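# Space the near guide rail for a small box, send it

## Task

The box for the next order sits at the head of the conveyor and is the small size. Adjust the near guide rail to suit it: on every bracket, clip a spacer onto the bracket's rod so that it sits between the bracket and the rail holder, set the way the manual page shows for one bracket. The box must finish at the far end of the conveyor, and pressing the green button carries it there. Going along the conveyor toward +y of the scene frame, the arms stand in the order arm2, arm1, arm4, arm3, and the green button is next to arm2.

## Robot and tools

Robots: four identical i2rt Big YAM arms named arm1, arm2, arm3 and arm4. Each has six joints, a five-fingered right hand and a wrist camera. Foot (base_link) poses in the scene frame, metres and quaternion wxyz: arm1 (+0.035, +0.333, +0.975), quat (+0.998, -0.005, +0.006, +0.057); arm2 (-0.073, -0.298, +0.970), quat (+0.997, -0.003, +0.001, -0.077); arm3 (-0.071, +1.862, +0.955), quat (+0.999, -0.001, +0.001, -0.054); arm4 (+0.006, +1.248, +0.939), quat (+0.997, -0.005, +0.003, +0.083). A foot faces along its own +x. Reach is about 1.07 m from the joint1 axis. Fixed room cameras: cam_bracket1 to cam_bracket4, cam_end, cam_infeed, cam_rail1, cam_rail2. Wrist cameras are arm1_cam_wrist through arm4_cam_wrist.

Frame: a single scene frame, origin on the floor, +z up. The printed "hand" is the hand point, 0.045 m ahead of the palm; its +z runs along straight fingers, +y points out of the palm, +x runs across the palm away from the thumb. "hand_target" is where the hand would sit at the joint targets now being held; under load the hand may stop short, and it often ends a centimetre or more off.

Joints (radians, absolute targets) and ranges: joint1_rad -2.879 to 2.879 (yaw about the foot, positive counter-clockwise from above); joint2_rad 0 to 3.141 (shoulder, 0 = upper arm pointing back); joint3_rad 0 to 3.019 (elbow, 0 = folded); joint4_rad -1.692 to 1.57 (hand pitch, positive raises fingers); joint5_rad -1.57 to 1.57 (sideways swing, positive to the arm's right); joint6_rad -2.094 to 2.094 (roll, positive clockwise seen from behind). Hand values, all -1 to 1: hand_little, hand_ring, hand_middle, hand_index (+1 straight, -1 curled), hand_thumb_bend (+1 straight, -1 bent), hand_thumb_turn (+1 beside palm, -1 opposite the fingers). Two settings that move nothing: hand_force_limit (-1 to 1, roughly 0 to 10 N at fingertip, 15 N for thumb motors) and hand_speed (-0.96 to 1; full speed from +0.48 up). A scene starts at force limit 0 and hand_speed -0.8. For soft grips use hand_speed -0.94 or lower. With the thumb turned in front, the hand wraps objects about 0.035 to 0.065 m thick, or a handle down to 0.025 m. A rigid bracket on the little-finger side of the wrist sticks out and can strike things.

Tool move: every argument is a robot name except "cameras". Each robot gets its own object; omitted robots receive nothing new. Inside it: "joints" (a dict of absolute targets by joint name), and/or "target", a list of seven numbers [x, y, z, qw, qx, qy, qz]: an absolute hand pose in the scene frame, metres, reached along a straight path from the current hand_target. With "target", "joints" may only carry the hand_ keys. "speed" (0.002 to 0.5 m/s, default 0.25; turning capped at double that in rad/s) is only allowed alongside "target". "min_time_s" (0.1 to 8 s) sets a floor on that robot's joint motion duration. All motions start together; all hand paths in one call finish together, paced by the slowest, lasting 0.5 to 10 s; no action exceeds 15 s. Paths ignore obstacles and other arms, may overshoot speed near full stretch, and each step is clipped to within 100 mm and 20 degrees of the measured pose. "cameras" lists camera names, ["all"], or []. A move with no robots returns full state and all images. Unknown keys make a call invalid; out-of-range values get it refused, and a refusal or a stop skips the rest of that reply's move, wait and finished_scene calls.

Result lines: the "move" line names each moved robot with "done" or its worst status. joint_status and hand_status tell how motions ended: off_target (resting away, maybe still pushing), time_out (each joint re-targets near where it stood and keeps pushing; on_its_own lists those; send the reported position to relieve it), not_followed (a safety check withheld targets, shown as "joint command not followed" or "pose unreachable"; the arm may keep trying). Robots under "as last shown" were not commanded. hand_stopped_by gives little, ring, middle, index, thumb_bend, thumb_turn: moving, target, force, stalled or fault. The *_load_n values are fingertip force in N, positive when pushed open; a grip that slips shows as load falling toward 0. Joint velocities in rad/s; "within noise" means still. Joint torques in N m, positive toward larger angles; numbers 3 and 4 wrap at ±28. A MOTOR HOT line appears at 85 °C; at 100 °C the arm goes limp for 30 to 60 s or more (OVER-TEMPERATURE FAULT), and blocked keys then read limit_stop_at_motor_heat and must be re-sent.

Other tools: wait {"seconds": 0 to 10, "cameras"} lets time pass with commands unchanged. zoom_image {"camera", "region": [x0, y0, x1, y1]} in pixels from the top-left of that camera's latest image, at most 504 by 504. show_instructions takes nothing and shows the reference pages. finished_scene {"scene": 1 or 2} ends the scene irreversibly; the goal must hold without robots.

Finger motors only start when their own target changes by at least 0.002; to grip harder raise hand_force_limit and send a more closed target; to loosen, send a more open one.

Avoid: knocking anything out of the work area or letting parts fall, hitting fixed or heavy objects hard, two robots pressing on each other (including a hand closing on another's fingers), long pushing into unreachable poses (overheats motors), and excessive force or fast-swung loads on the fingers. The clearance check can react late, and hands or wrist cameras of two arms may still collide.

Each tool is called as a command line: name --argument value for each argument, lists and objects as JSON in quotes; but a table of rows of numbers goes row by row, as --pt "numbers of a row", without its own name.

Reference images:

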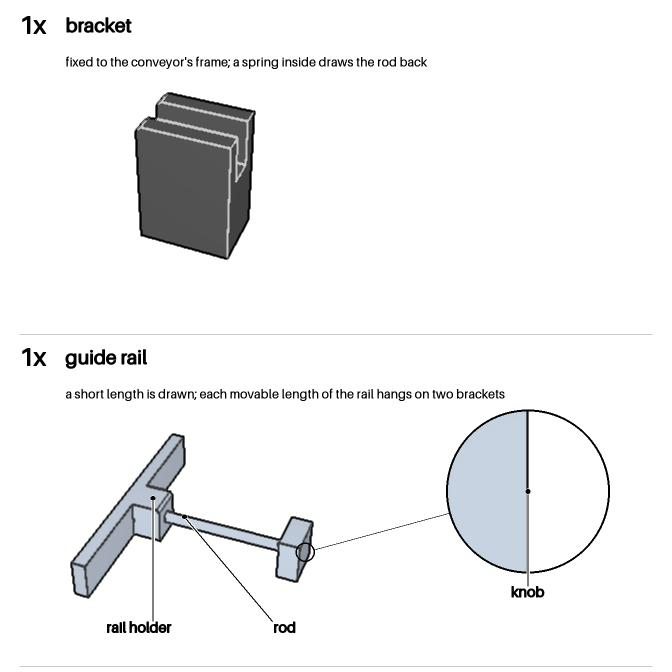

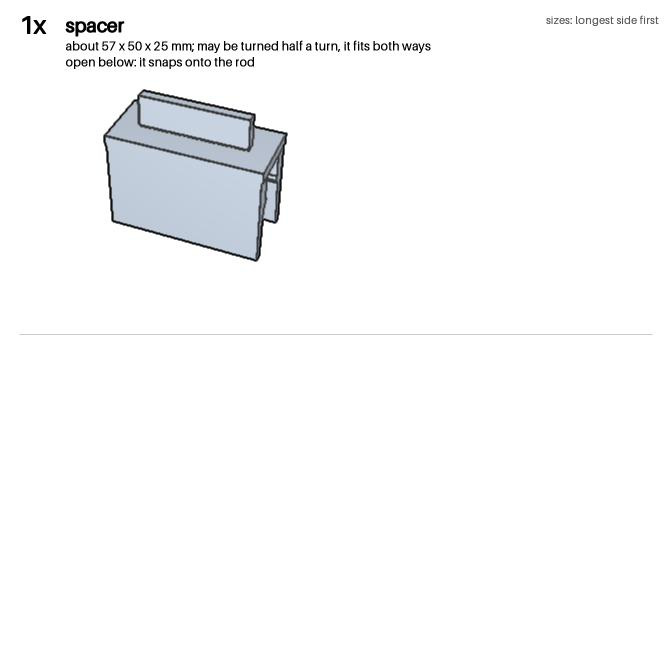

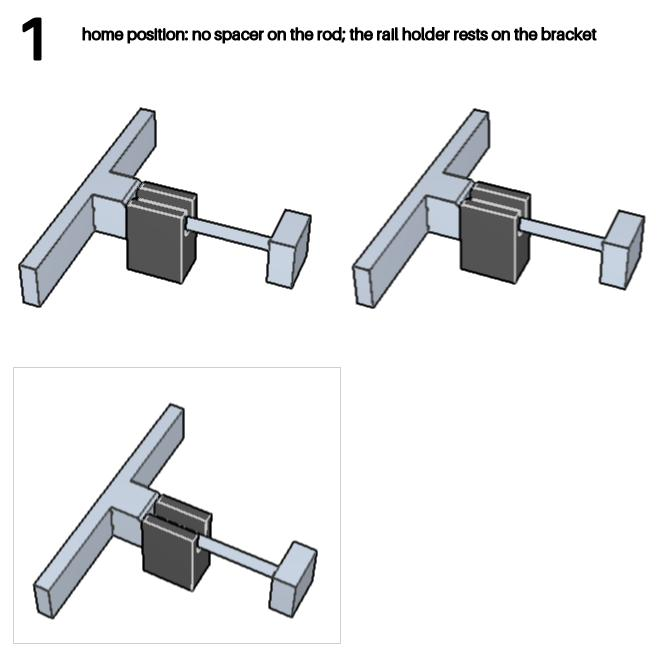

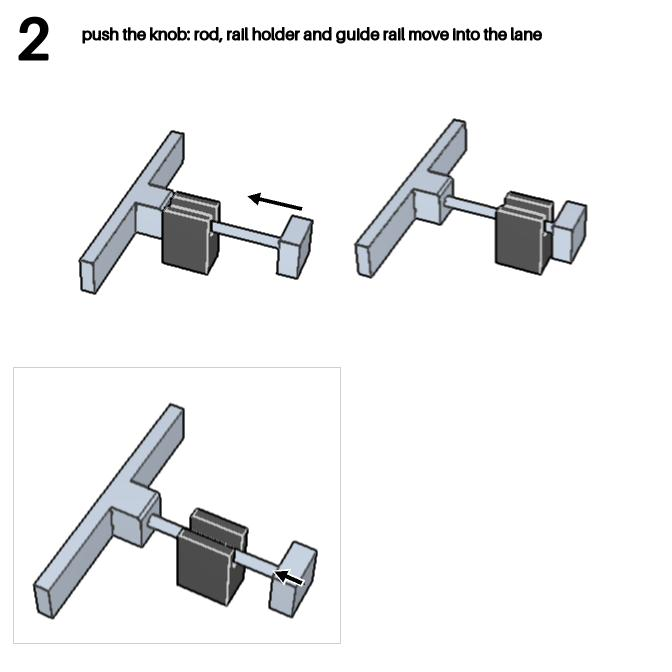

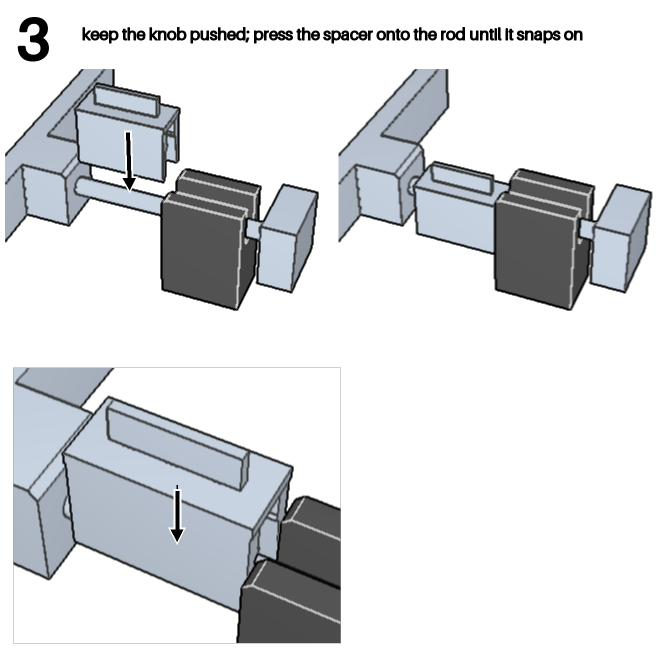

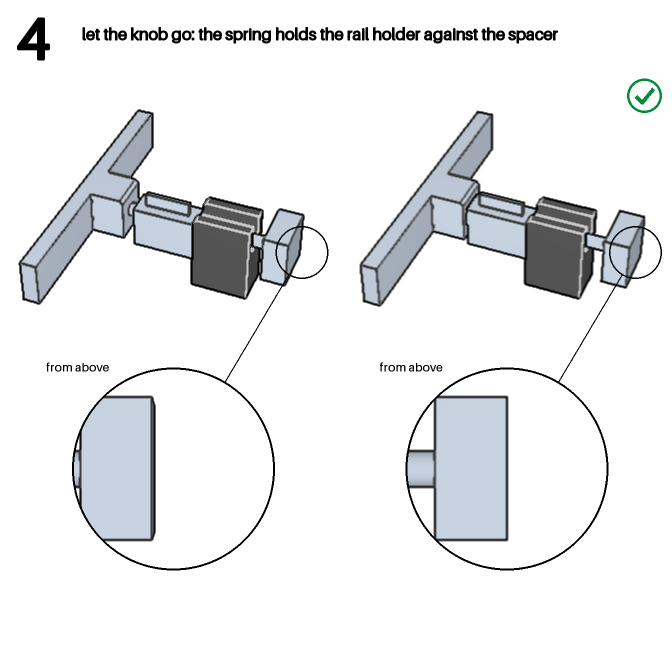

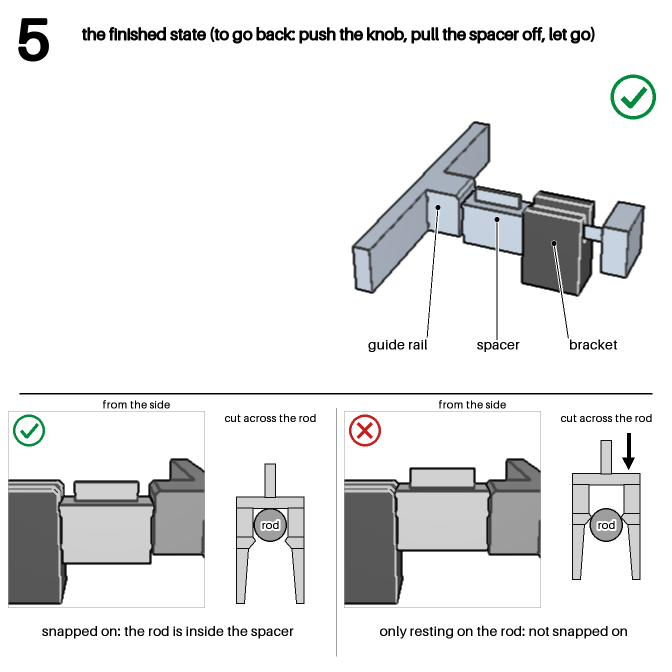

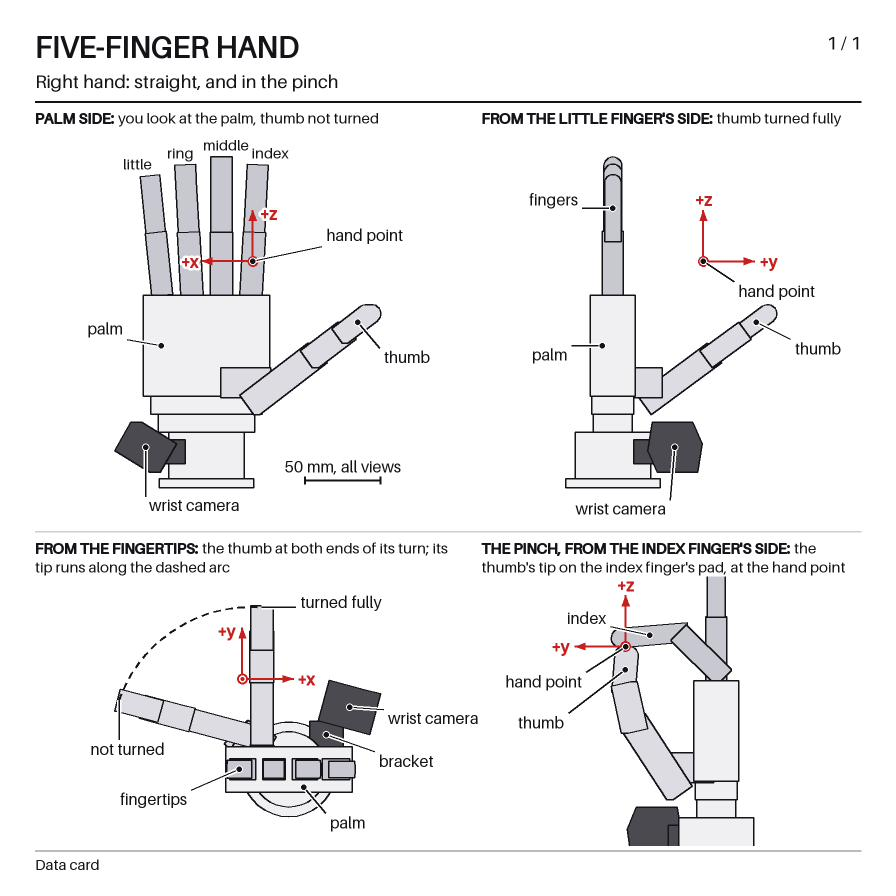

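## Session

move --cameras '["all"]'

Scene clock: 0.00 s.
Joint torques (N m): no reading
Motor temperatures (°C): arm1=[28 32 39 27 27 27] | arm2=[28 30 32 29 34 29] | arm3=[29 26 35 26 29 25] | arm4=[29 30 36 29 27 27]
Heat: arm1: hottest joint3_rad 39 °C; arm2: hottest joint5_rad 34 °C; arm3: hottest joint3_rad 35 °C; arm4: hottest joint3_rad 36 °C.
Joint velocities: within noise
arm1.joint_positions: joint1_rad=+0.136 joint2_rad=+0.617 joint3_rad=+1.332 joint4_rad=-1.203 joint5_rad=-0.121 joint6_rad=-1.300 hand_little=+1.000 hand_ring=+1.000 hand_middle=+1.000 hand_index=+1.000 hand_thumb_turn=+1.000 hand_thumb_bend=+1.000 hand_force_limit=+0.000 hand_speed=-0.800
arm1.joint_status: not commanded
arm1.hand_stopped_by: target,target,target,target,target,target
arm1.little_load_n: 0.0
arm1.ring_load_n: 0.0
arm1.middle_load_n: 0.0
arm1.index_load_n: 0.0
arm1.thumb_bend_load_n: 0.0
arm1.thumb_turn_load_n: 0.0
arm1.hand: x=+0.2992 y=+0.3763 z=+1.4587 quat_wxyz=(-0.178, +0.860, +0.023, +0.478) (m; scene frame)
arm1.hand_target: x=+0.2980 y=+0.3761 z=+1.4709 quat_wxyz=(-0.180, +0.853, +0.024, +0.489) (m; scene frame)
arm1.hand_status: not commanded
arm2.joint_positions: joint1_rad=-0.027 joint2_rad=+0.640 joint3_rad=+1.404 joint4_rad=-1.216 joint5_rad=-0.086 joint6_rad=-1.008 hand_little=+1.000 hand_ring=+1.000 hand_middle=+1.000 hand_index=+1.000 hand_thumb_turn=+1.000 hand_thumb_bend=+1.000 hand_force_limit=+0.000 hand_speed=-0.800
arm2.joint_status: not commanded
arm2.hand_stopped_by: target,target,target,target,target,target
arm2.little_load_n: 0.0
arm2.ring_load_n: 0.0
arm2.middle_load_n: 0.0
arm2.index_load_n: 0.0
arm2.thumb_bend_load_n: 0.5
arm2.thumb_turn_load_n: 0.0
arm2.hand: x=+0.1735 y=-0.3588 z=+1.4749 quat_wxyz=(-0.134, +0.798, -0.285, +0.513) (m; scene frame)
arm2.hand_target: x=+0.1724 y=-0.3585 z=+1.4879 quat_wxyz=(-0.136, +0.791, -0.282, +0.525) (m; scene frame)
arm2.hand_status: not commanded
arm3.joint_positions: joint1_rad=+0.066 joint2_rad=+0.582 joint3_rad=+1.392 joint4_rad=-1.313 joint5_rad=+0.068 joint6_rad=-1.041 hand_little=+1.000 hand_ring=+1.000 hand_middle=+1.000 hand_index=+1.000 hand_thumb_turn=+1.000 hand_thumb_bend=+1.000 hand_force_limit=+0.000 hand_speed=-0.800
arm3.joint_status: not commanded
arm3.hand_stopped_by: target,target,target,target,target,target
arm3.little_load_n: 0.0
arm3.ring_load_n: 0.5
arm3.middle_load_n: 0.0
arm3.index_load_n: 0.0
arm3.thumb_bend_load_n: 0.0
arm3.thumb_turn_load_n: 0.0
arm3.hand: x=+0.1399 y=+1.8045 z=+1.4486 quat_wxyz=(-0.093, +0.822, -0.259, +0.499) (m; scene frame)
arm3.hand_target: x=+0.1384 y=+1.8046 z=+1.4569 quat_wxyz=(-0.096, +0.817, -0.257, +0.508) (m; scene frame)
arm3.hand_status: not commanded
arm4.joint_positions: joint1_rad=-0.169 joint2_rad=+0.507 joint3_rad=+1.334 joint4_rad=-1.286 joint5_rad=-0.012 joint6_rad=-1.185 hand_little=+1.000 hand_ring=+1.000 hand_middle=+1.000 hand_index=+1.000 hand_thumb_turn=+1.000 hand_thumb_bend=+1.000 hand_force_limit=+0.000 hand_speed=-0.800
arm4.joint_status: not commanded
arm4.hand_stopped_by: target,target,target,target,target,target
arm4.little_load_n: 0.0
arm4.ring_load_n: 0.0
arm4.middle_load_n: 0.0
arm4.index_load_n: 0.0
arm4.thumb_bend_load_n: 0.0
arm4.thumb_turn_load_n: 0.0
arm4.hand: x=+0.2090 y=+1.2109 z=+1.4284 quat_wxyz=(-0.100, +0.836, -0.158, +0.516) (m; scene frame)
arm4.hand_target: x=+0.2075 y=+1.2110 z=+1.4414 quat_wxyz=(-0.103, +0.828, -0.156, +0.528) (m; scene frame)
arm4.hand_status: not commanded
pictures: arm1_cam_wrist, arm2_cam_wrist, arm3_cam_wrist, arm4_cam_wrist, cam_bracket1, cam_bracket2, cam_bracket3, cam_bracket4, cam_end, cam_infeed, cam_rail1, cam_rail2

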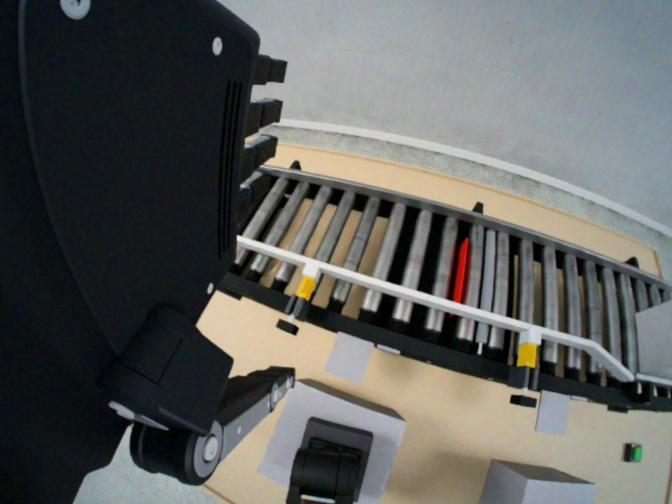

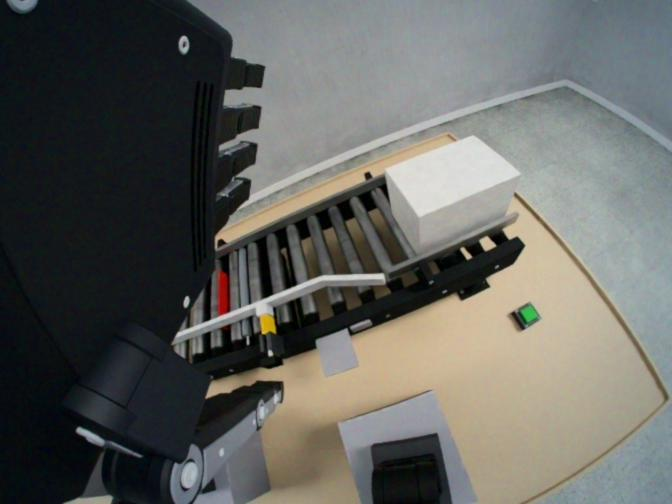

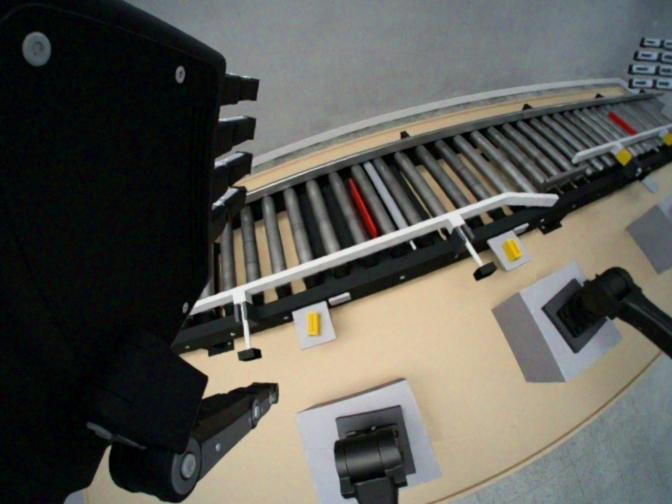

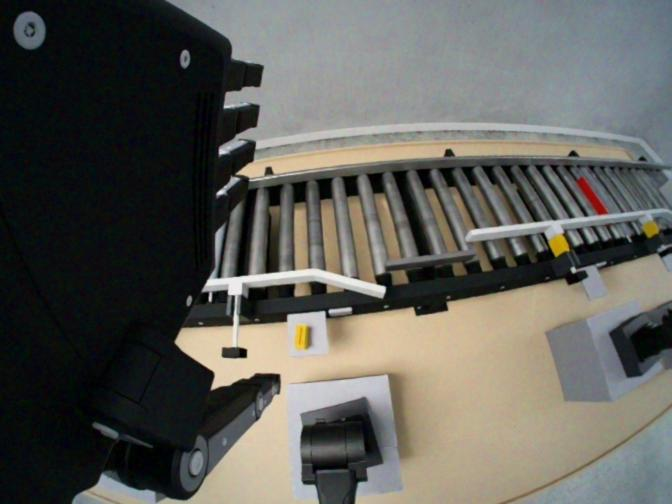

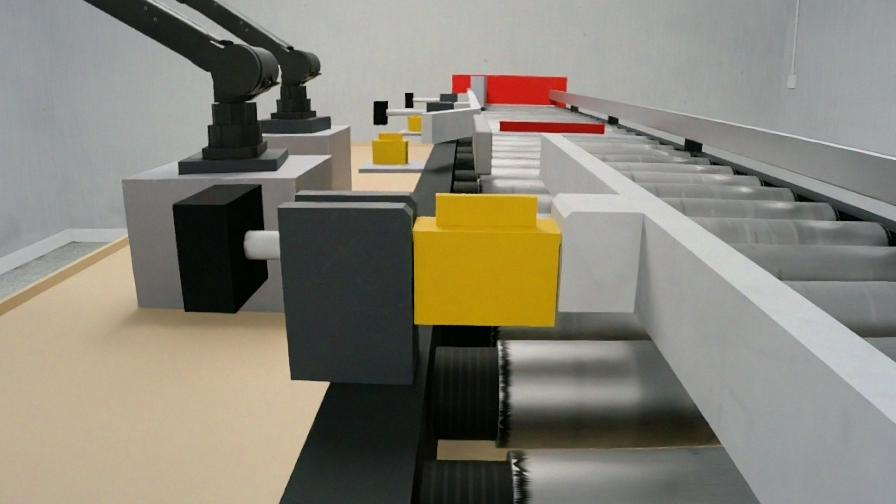

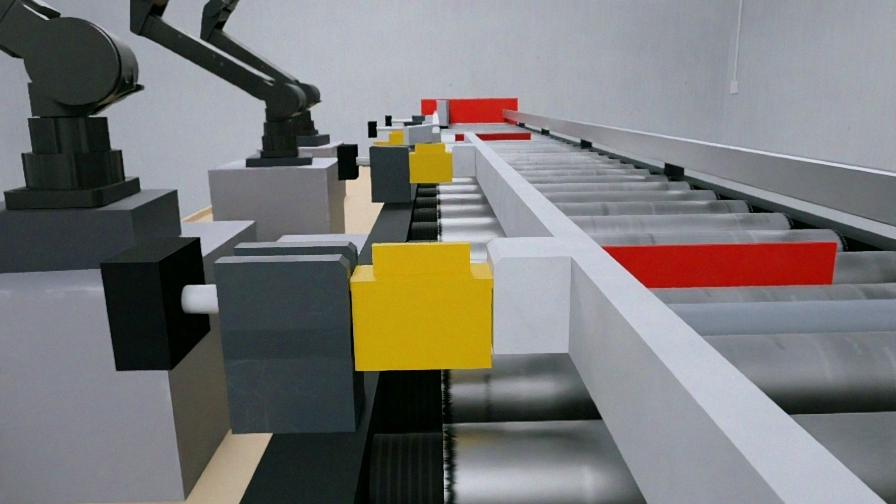

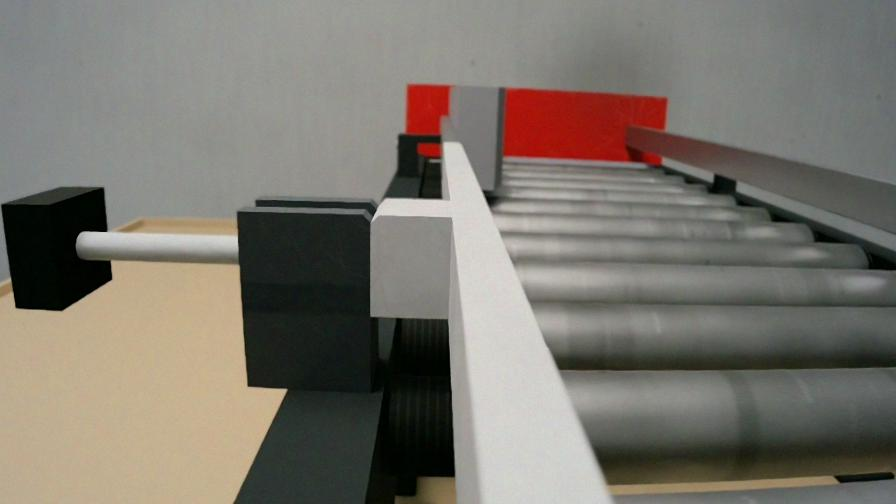

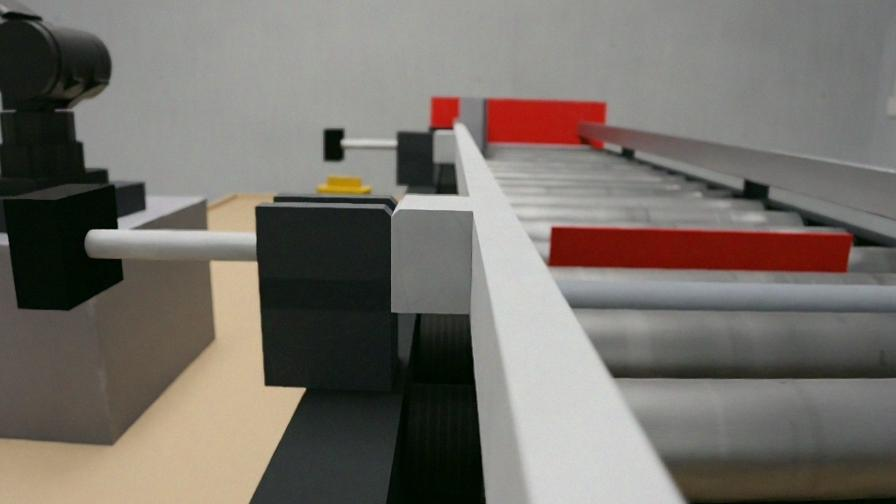

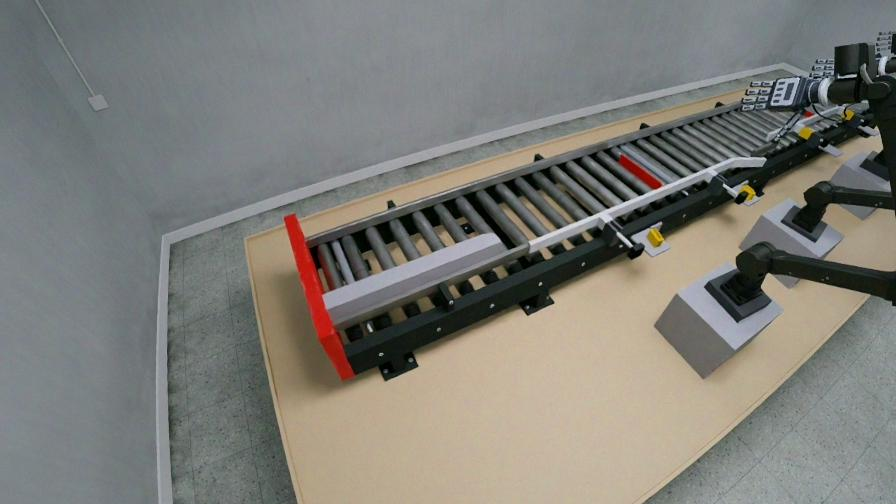

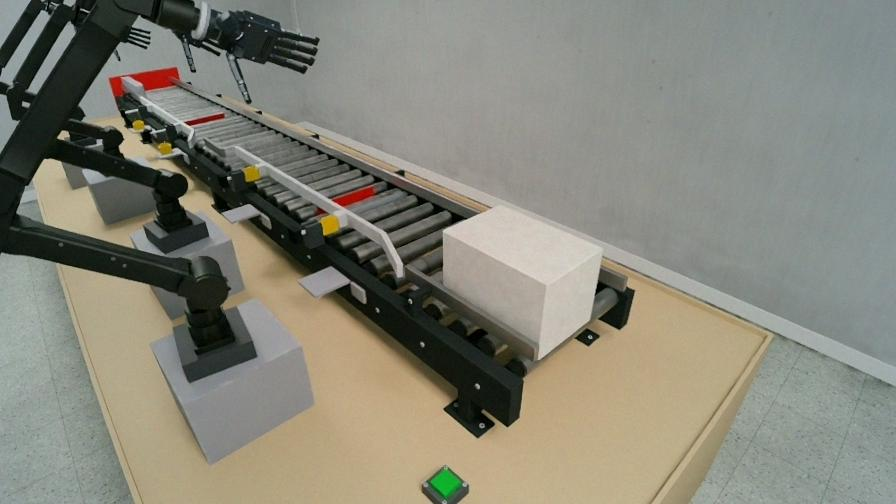

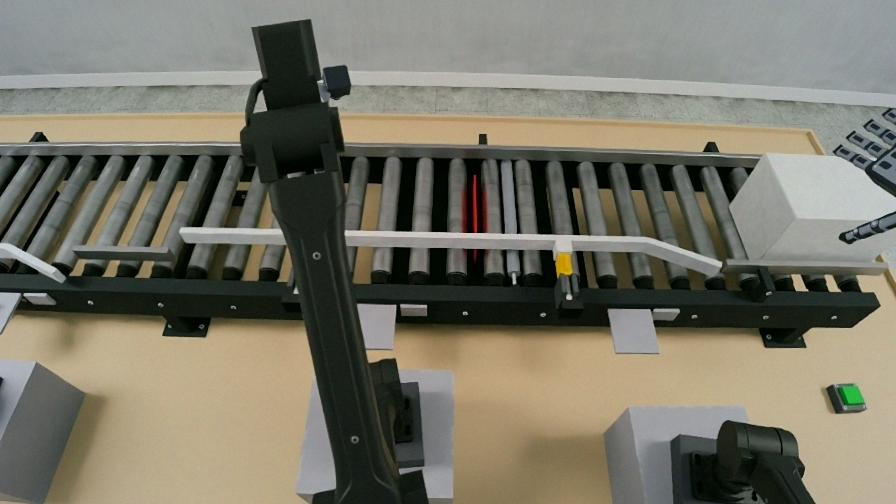

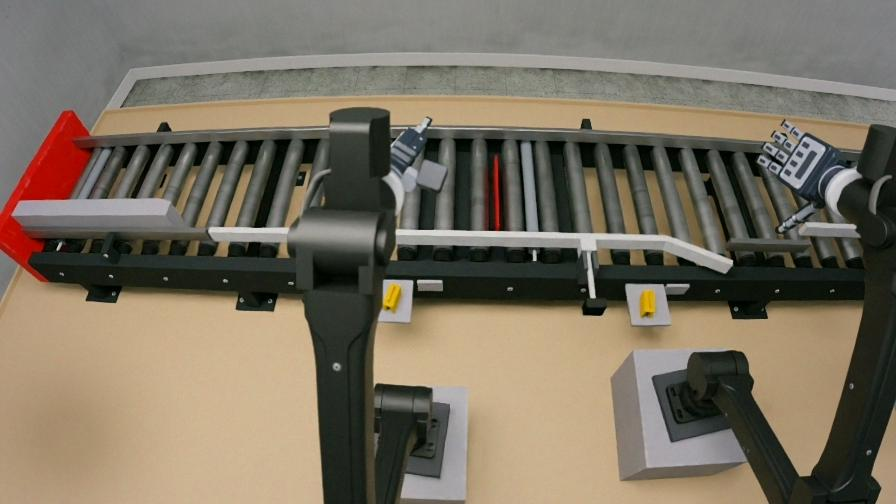

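move --arm4 '{"joints":{"joint1_rad":-0.9,"hand_little":-1,"hand_ring":-1,"hand_middle":-1,"hand_index":-1,"hand_thumb_turn":-1,"hand_speed":0},"min_time_s":4}' --arm3 '{"joints":{"joint1_rad":-0.65,"joint2_rad":1.0,"joint3_rad":1.35,"joint4_rad":-0.9,"joint5_rad":0.9,"joint6_rad":0.0,"hand_thumb_turn":-1,"hand_speed":0},"min_time_s":4}' --cameras '["arm3_cam_wrist","cam_rail2","cam_bracket4"]'

Scene clock: 107.37 s.
Joint torques (N m): arm1=[-0.21 1.49 8.76 2.3 -0.06 0.08] | arm2=[0.97 3.08 8.66 2.13 0.01 -0.15] | arm3=[-0.79 -2.32 7.28 2.25 0.66 0.06] | arm4=[0.21 3.55 10.51 1.61 0.08 -0.02]
Motor temperatures (°C): arm1=[28 32 53 27 27 27] | arm2=[28 29 41 29 32 29] | arm3=[28 26 41 26 29 25] | arm4=[29 30 44 29 27 27]
Heat: arm1: hottest joint3_rad 53 °C; arm2: hottest joint3_rad 41 °C; arm3: hottest joint3_rad 41 °C; arm4: hottest joint3_rad 44 °C.
move: arm3 done; arm4 done
Joint velocities: within noise
arm1, arm2: as last shown
arm1.thumb_bend_load_n: 0.5
arm2.little_load_n: -0.5
arm2.thumb_bend_load_n: 0.0
arm3.joint_positions: joint1_rad=-0.649 joint2_rad=+1.004 joint3_rad=+1.355 joint4_rad=-0.918 joint5_rad=+0.893 joint6_rad=-0.012 hand_little=+1.000 hand_ring=+1.000 hand_middle=+1.000 hand_index=+1.000 hand_thumb_turn=-1.000 hand_thumb_bend=+1.000 hand_force_limit=+0.000 hand_speed=+0.000
arm3.joint_status: all done
arm3.hand_stopped_by: target,target,target,target,target,target
arm3.little_load_n: 0.0
arm3.ring_load_n: 0.0
arm3.middle_load_n: 0.0
arm3.index_load_n: 0.0
arm3.thumb_bend_load_n: 0.0
arm3.thumb_turn_load_n: 0.5
arm3.hand: x=+0.1211 y=+1.5008 z=+1.4041 quat_wxyz=(+0.180, +0.128, -0.807, +0.548) (m; scene frame)
arm3.hand_target: x=+0.1197 y=+1.4942 z=+1.4019 quat_wxyz=(+0.182, +0.115, -0.807, +0.550) (m; scene frame)
arm3.hand_status: not commanded
arm4.joint_positions: joint1_rad=-0.875 joint2_rad=+0.507 joint3_rad=+1.334 joint4_rad=-1.286 joint5_rad=-0.012 joint6_rad=-1.185 hand_little=-1.000 hand_ring=-1.000 hand_middle=-1.000 hand_index=-1.000 hand_thumb_turn=-1.000 hand_thumb_bend=+1.000 hand_force_limit=+0.000 hand_speed=+0.000
arm4.joint_status: all done
arm4.hand_stopped_by: target,target,target,target,target,target
arm4.little_load_n: 0.0
arm4.ring_load_n: 0.0
arm4.middle_load_n: 0.0
arm4.index_load_n: 0.0
arm4.thumb_bend_load_n: 0.0
arm4.thumb_turn_load_n: 0.0
arm4.hand: x=+0.1334 y=+1.0911 z=+1.4301 quat_wxyz=(+0.085, +0.728, -0.436, +0.522) (m; scene frame)
arm4.hand_target: x=+0.1299 y=+1.0905 z=+1.4431 quat_wxyz=(+0.091, +0.718, -0.437, +0.534) (m; scene frame)
arm4.hand_status: not commanded
pictures: arm3_cam_wrist, cam_bracket4, cam_rail2

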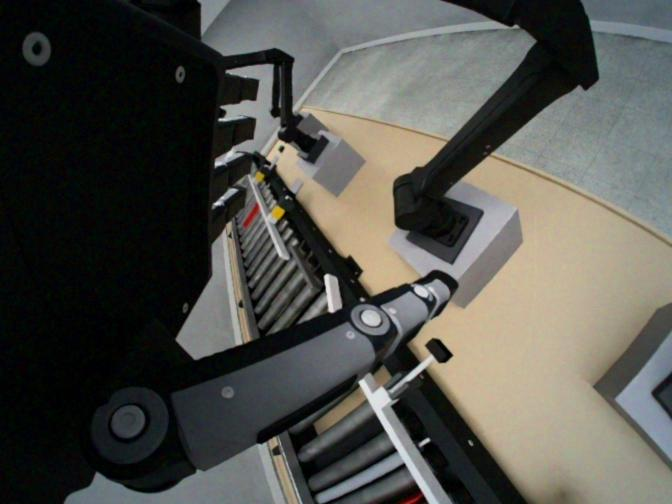

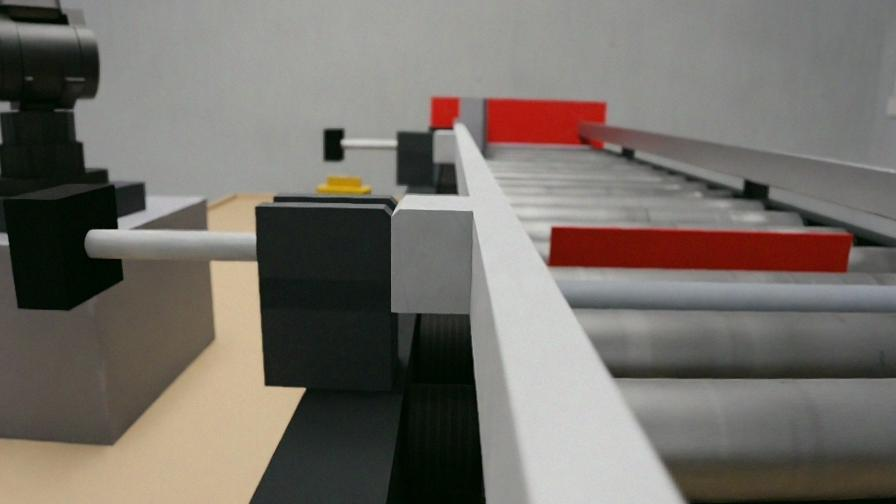

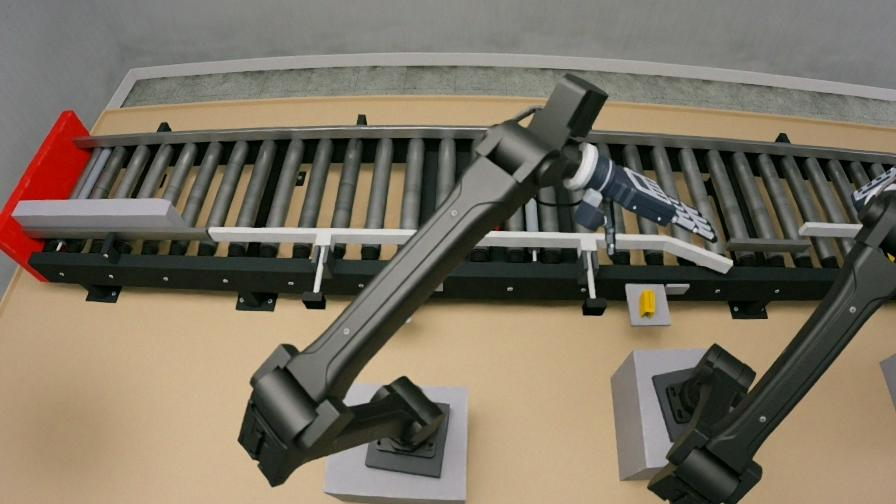

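move --arm3 '{"target":[0.285,1.335,1.15,0,0,0.864,-0.503],"speed":0.25}' --cameras '["arm3_cam_wrist","cam_rail2","cam_bracket4"]'

Scene clock: 111.57 s.
Joint torques (N m): arm1=[0.15 1.61 8.87 2.15 -0.08 0.1] | arm2=[0.91 3.02 8.65 2.13 0.01 -0.15] | arm3=[-0.91 -10.81 8.85 2.29 0.05 0.08] | arm4=[0.21 3.43 10.44 1.61 0.07 -0.02]
Motor temperatures (°C): arm1=[28 32 53 27 27 27] | arm2=[28 29 42 29 32 29] | arm3=[28 26 40 26 29 25] | arm4=[29 30 44 29 27 27]
Heat: arm1: hottest joint3_rad 53 °C; arm2: hottest joint3_rad 42 °C; arm3: hottest joint3_rad 40 °C; arm4: hottest joint3_rad 44 °C.
move: arm3 off_target
Joint velocities: within noise
arm1, arm2, arm4: as last shown
arm1.thumb_bend_load_n: 0.0
arm2.little_load_n: 0.0
arm3.joint_positions: joint1_rad=-0.744 joint2_rad=+1.552 joint3_rad=+1.200 joint4_rad=-0.327 joint5_rad=+0.591 joint6_rad=+0.384 hand_little=+1.000 hand_ring=+1.000 hand_middle=+1.000 hand_index=+1.000 hand_thumb_turn=-1.000 hand_thumb_bend=+1.000 hand_force_limit=+0.000 hand_speed=+0.000
arm3.joint_status: not commanded
arm3.hand_stopped_by: target,target,target,target,target,target
arm3.little_load_n: 0.0
arm3.ring_load_n: 0.0
arm3.middle_load_n: 0.0
arm3.index_load_n: 0.0
arm3.thumb_bend_load_n: 0.0
arm3.thumb_turn_load_n: 0.0
arm3.hand: x=+0.2878 y=+1.3536 z=+1.1337 quat_wxyz=(+0.009, +0.021, -0.872, +0.490) (m; scene frame)
arm3.hand_target: x=+0.2879 y=+1.3423 z=+1.1475 quat_wxyz=(-0.003, +0.005, -0.865, +0.501) (m; scene frame)
arm3.hand_status: off_target (0.025 m and 3.1 deg from the pose sent, 0.345 m and 26.7 deg at the start)
pictures: arm3_cam_wrist, cam_bracket4, cam_rail2

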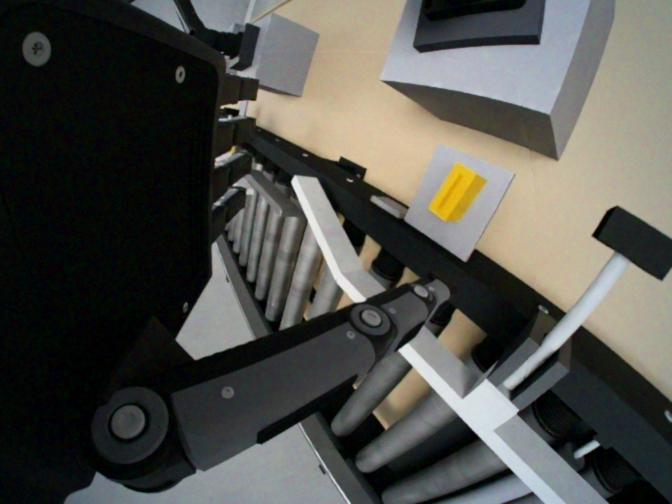

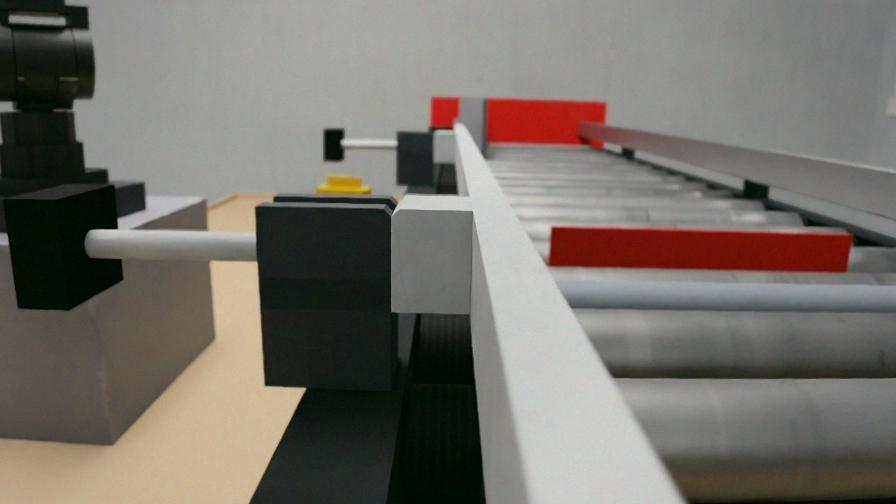

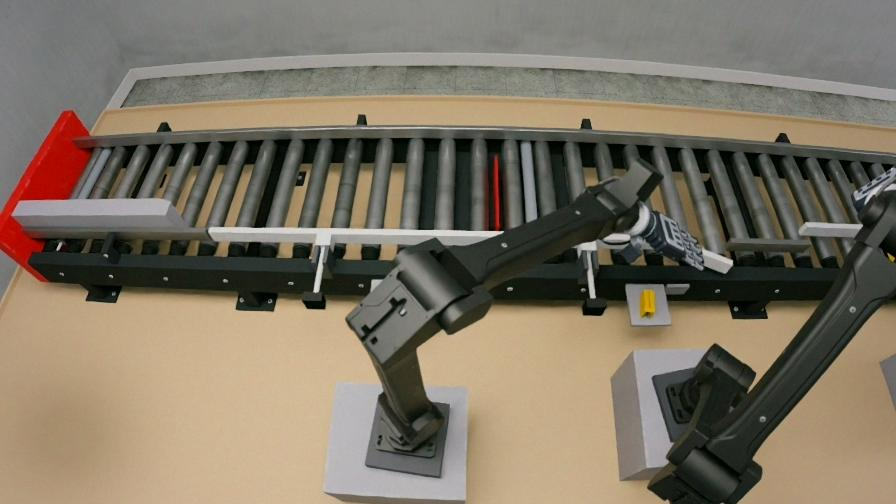

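zoom_image --camera "arm3_cam_wrist" --region '[390, 130, 530, 280]'

zoom_image --camera "cam_rail2" --region '[560, 220, 720, 340]'

Scaled by 3.360 from the camera's 672x504 image, which has a finer 960x720 frame.

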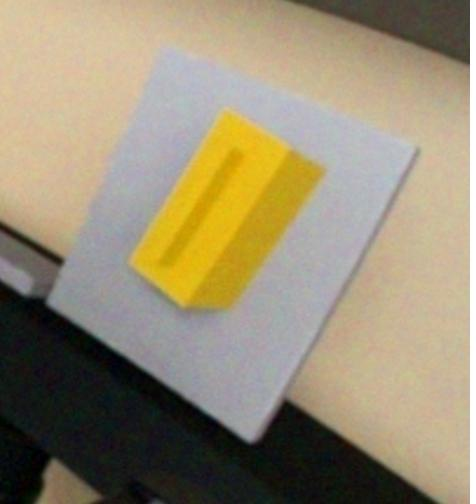

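Scaled by 3.150.

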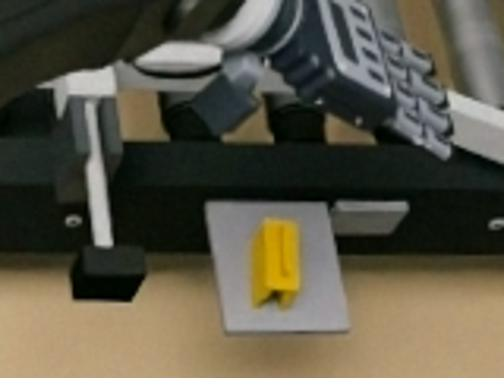

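move --arm3 '{"target":[0.267,1.293,1.075,-0.0263,0.0452,0.8628,-0.5023],"speed":0.15,"joints":{"hand_index":0.3,"hand_middle":0.3,"hand_thumb_bend":0.9}}' --cameras '["arm3_cam_wrist","cam_rail2"]'

zoom_image --camera "arm3_cam_wrist" --region '[220, 60, 540, 340]'

Scene clock: 149.43 s.
Joint torques (N m): arm1=[-0.15 2.32 8.76 2.32 -0.07 0.11] | arm2=[0.91 3.02 8.65 2.13 0.02 -0.15] | arm3=[-0.85 -11.63 7.64 2.26 0.58 0.08] | arm4=[0.26 3.6 10.47 1.59 0.08 -0.01]
Motor temperatures (°C): arm1=[28 32 54 27 27 27] | arm2=[28 29 42 29 32 29] | arm3=[28 27 41 26 29 25] | arm4=[29 30 45 29 27 27]
Heat: arm1: hottest joint3_rad 54 °C; arm2: hottest joint3_rad 42 °C; arm3: hottest joint3_rad 41 °C; arm4: hottest joint3_rad 45 °C.
move: arm3 done
Joint velocities: within noise
arm1, arm2, arm4: as last shown
arm3.joint_positions: joint1_rad=-0.818 joint2_rad=+1.700 joint3_rad=+1.200 joint4_rad=-0.180 joint5_rad=+0.625 joint6_rad=+0.424 hand_little=+1.000 hand_ring=+1.000 hand_middle=+0.300 hand_index=+0.300 hand_thumb_turn=-1.000 hand_thumb_bend=+0.900 hand_force_limit=+0.000 hand_speed=+0.000
arm3.joint_status: all done
arm3.hand_stopped_by: target,target,target,target,target,target
arm3.little_load_n: 0.0
arm3.ring_load_n: 0.0
arm3.middle_load_n: 0.0
arm3.index_load_n: 0.0
arm3.thumb_bend_load_n: 0.0
arm3.thumb_turn_load_n: 0.0
arm3.hand: x=+0.2646 y=+1.2999 z=+1.0711 quat_wxyz=(+0.031, -0.036, -0.868, +0.495) (m; scene frame)
arm3.hand_target: x=+0.2601 y=+1.2896 z=+1.0750 quat_wxyz=(+0.029, -0.051, -0.863, +0.502) (m; scene frame)
arm3.hand_status: done (0.008 m and 1.6 deg from the pose sent, 0.087 m and 8.0 deg at the start)
arm4.thumb_turn_load_n: 0.5
pictures: arm3_cam_wrist, cam_rail2

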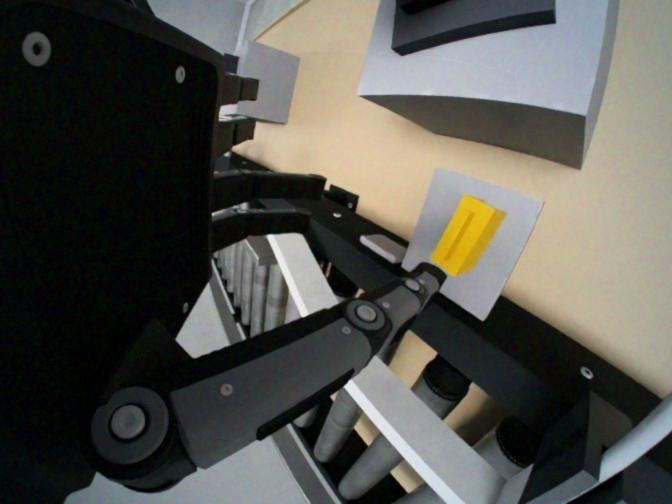

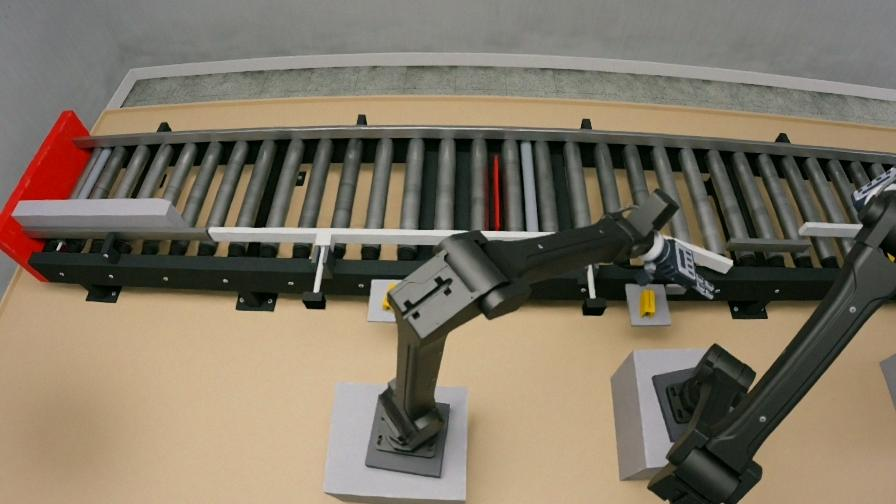

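Scaled by 1.575 from the camera's 672x504 image, which has a finer 960x720 frame.

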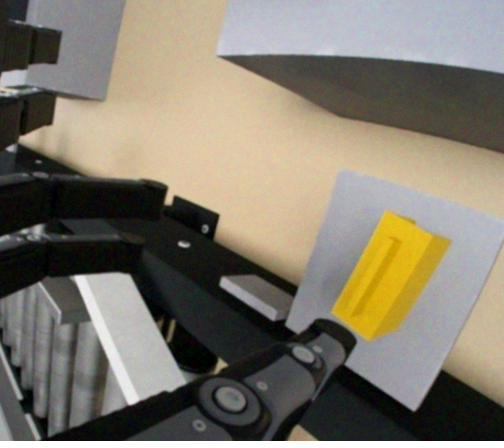

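move --arm3 '{"target":[0.264,1.291,1.025,-0.0263,0.0452,0.8628,-0.5023],"speed":0.1,"joints":{"hand_speed":-0.9,"hand_force_limit":-0.1}}' --cameras '["arm3_cam_wrist","cam_rail2"]'

zoom_image --camera "arm3_cam_wrist" --region '[220, 100, 540, 380]'

Scene clock: 157.87 s.
Joint torques (N m): arm1=[0.09 1.96 8.8 2.29 -0.06 0.14] | arm2=[0.91 3.08 8.65 2.13 0.02 -0.14] | arm3=[-0.44 -11.69 6.53 2.3 0.37 0.01] | arm4=[0.26 3.55 10.51 1.59 0.08 -0.02]
Motor temperatures (°C): arm1=[28 32 54 27 27 27] | arm2=[28 29 42 29 32 29] | arm3=[28 27 41 26 29 25] | arm4=[29 30 45 29 27 27]
Heat: arm1: hottest joint3_rad 54 °C; arm2: hottest joint3_rad 42 °C; arm3: hottest joint3_rad 41 °C; arm4: hottest joint3_rad 45 °C.
move: arm3 done
Joint velocities: within noise
arm1, arm2, arm4: as last shown
arm3.joint_positions: joint1_rad=-0.818 joint2_rad=+1.766 joint3_rad=+1.152 joint4_rad=-0.052 joint5_rad=+0.625 joint6_rad=+0.424 hand_little=+1.000 hand_ring=+1.000 hand_middle=+0.300 hand_index=+0.300 hand_thumb_turn=-1.000 hand_thumb_bend=+0.900 hand_force_limit=-0.100 hand_speed=-0.900
arm3.joint_status: all done
arm3.hand_stopped_by: target,target,target,target,target,target
arm3.little_load_n: 0.0
arm3.ring_load_n: 0.0
arm3.middle_load_n: 0.0
arm3.index_load_n: 0.0
arm3.thumb_bend_load_n: 0.0
arm3.thumb_turn_load_n: 0.0
arm3.hand: x=+0.2667 y=+1.2968 z=+1.0284 quat_wxyz=(+0.027, -0.038, -0.865, +0.499) (m; scene frame)
arm3.hand_target: x=+0.2633 y=+1.2920 z=+1.0243 quat_wxyz=(+0.027, -0.045, -0.864, +0.502) (m; scene frame)
arm3.hand_status: done (0.007 m and 1.0 deg from the pose sent, 0.047 m and 1.6 deg at the start)
arm4.thumb_turn_load_n: 0.0
pictures: arm3_cam_wrist, cam_rail2

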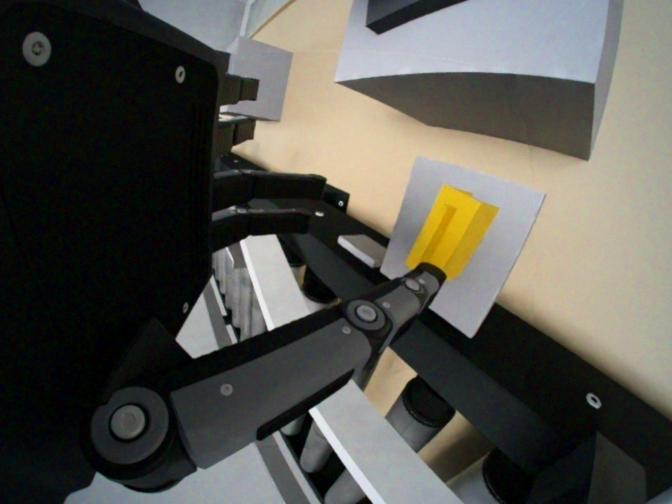

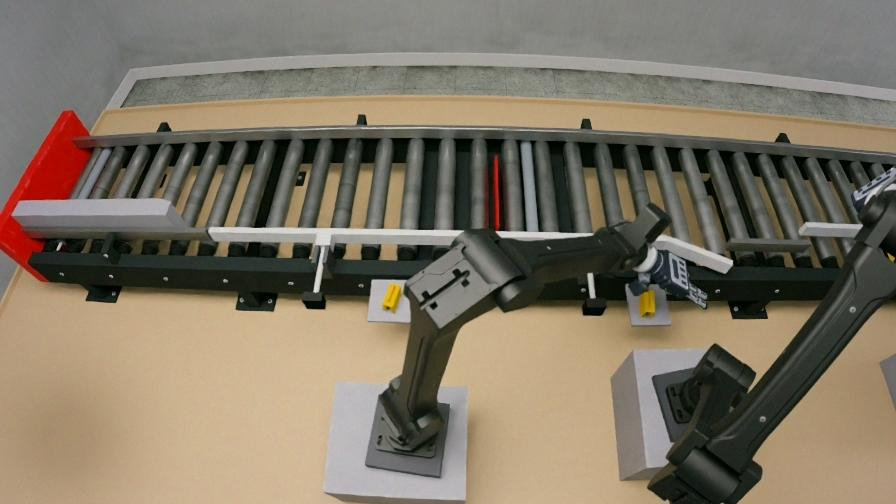

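Scaled by 1.575 from the camera's 672x504 image, which has a finer 960x720 frame.

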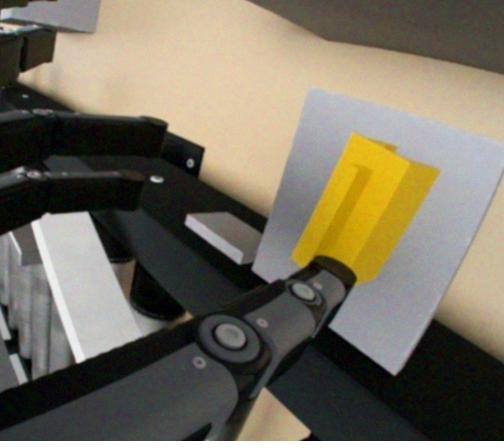

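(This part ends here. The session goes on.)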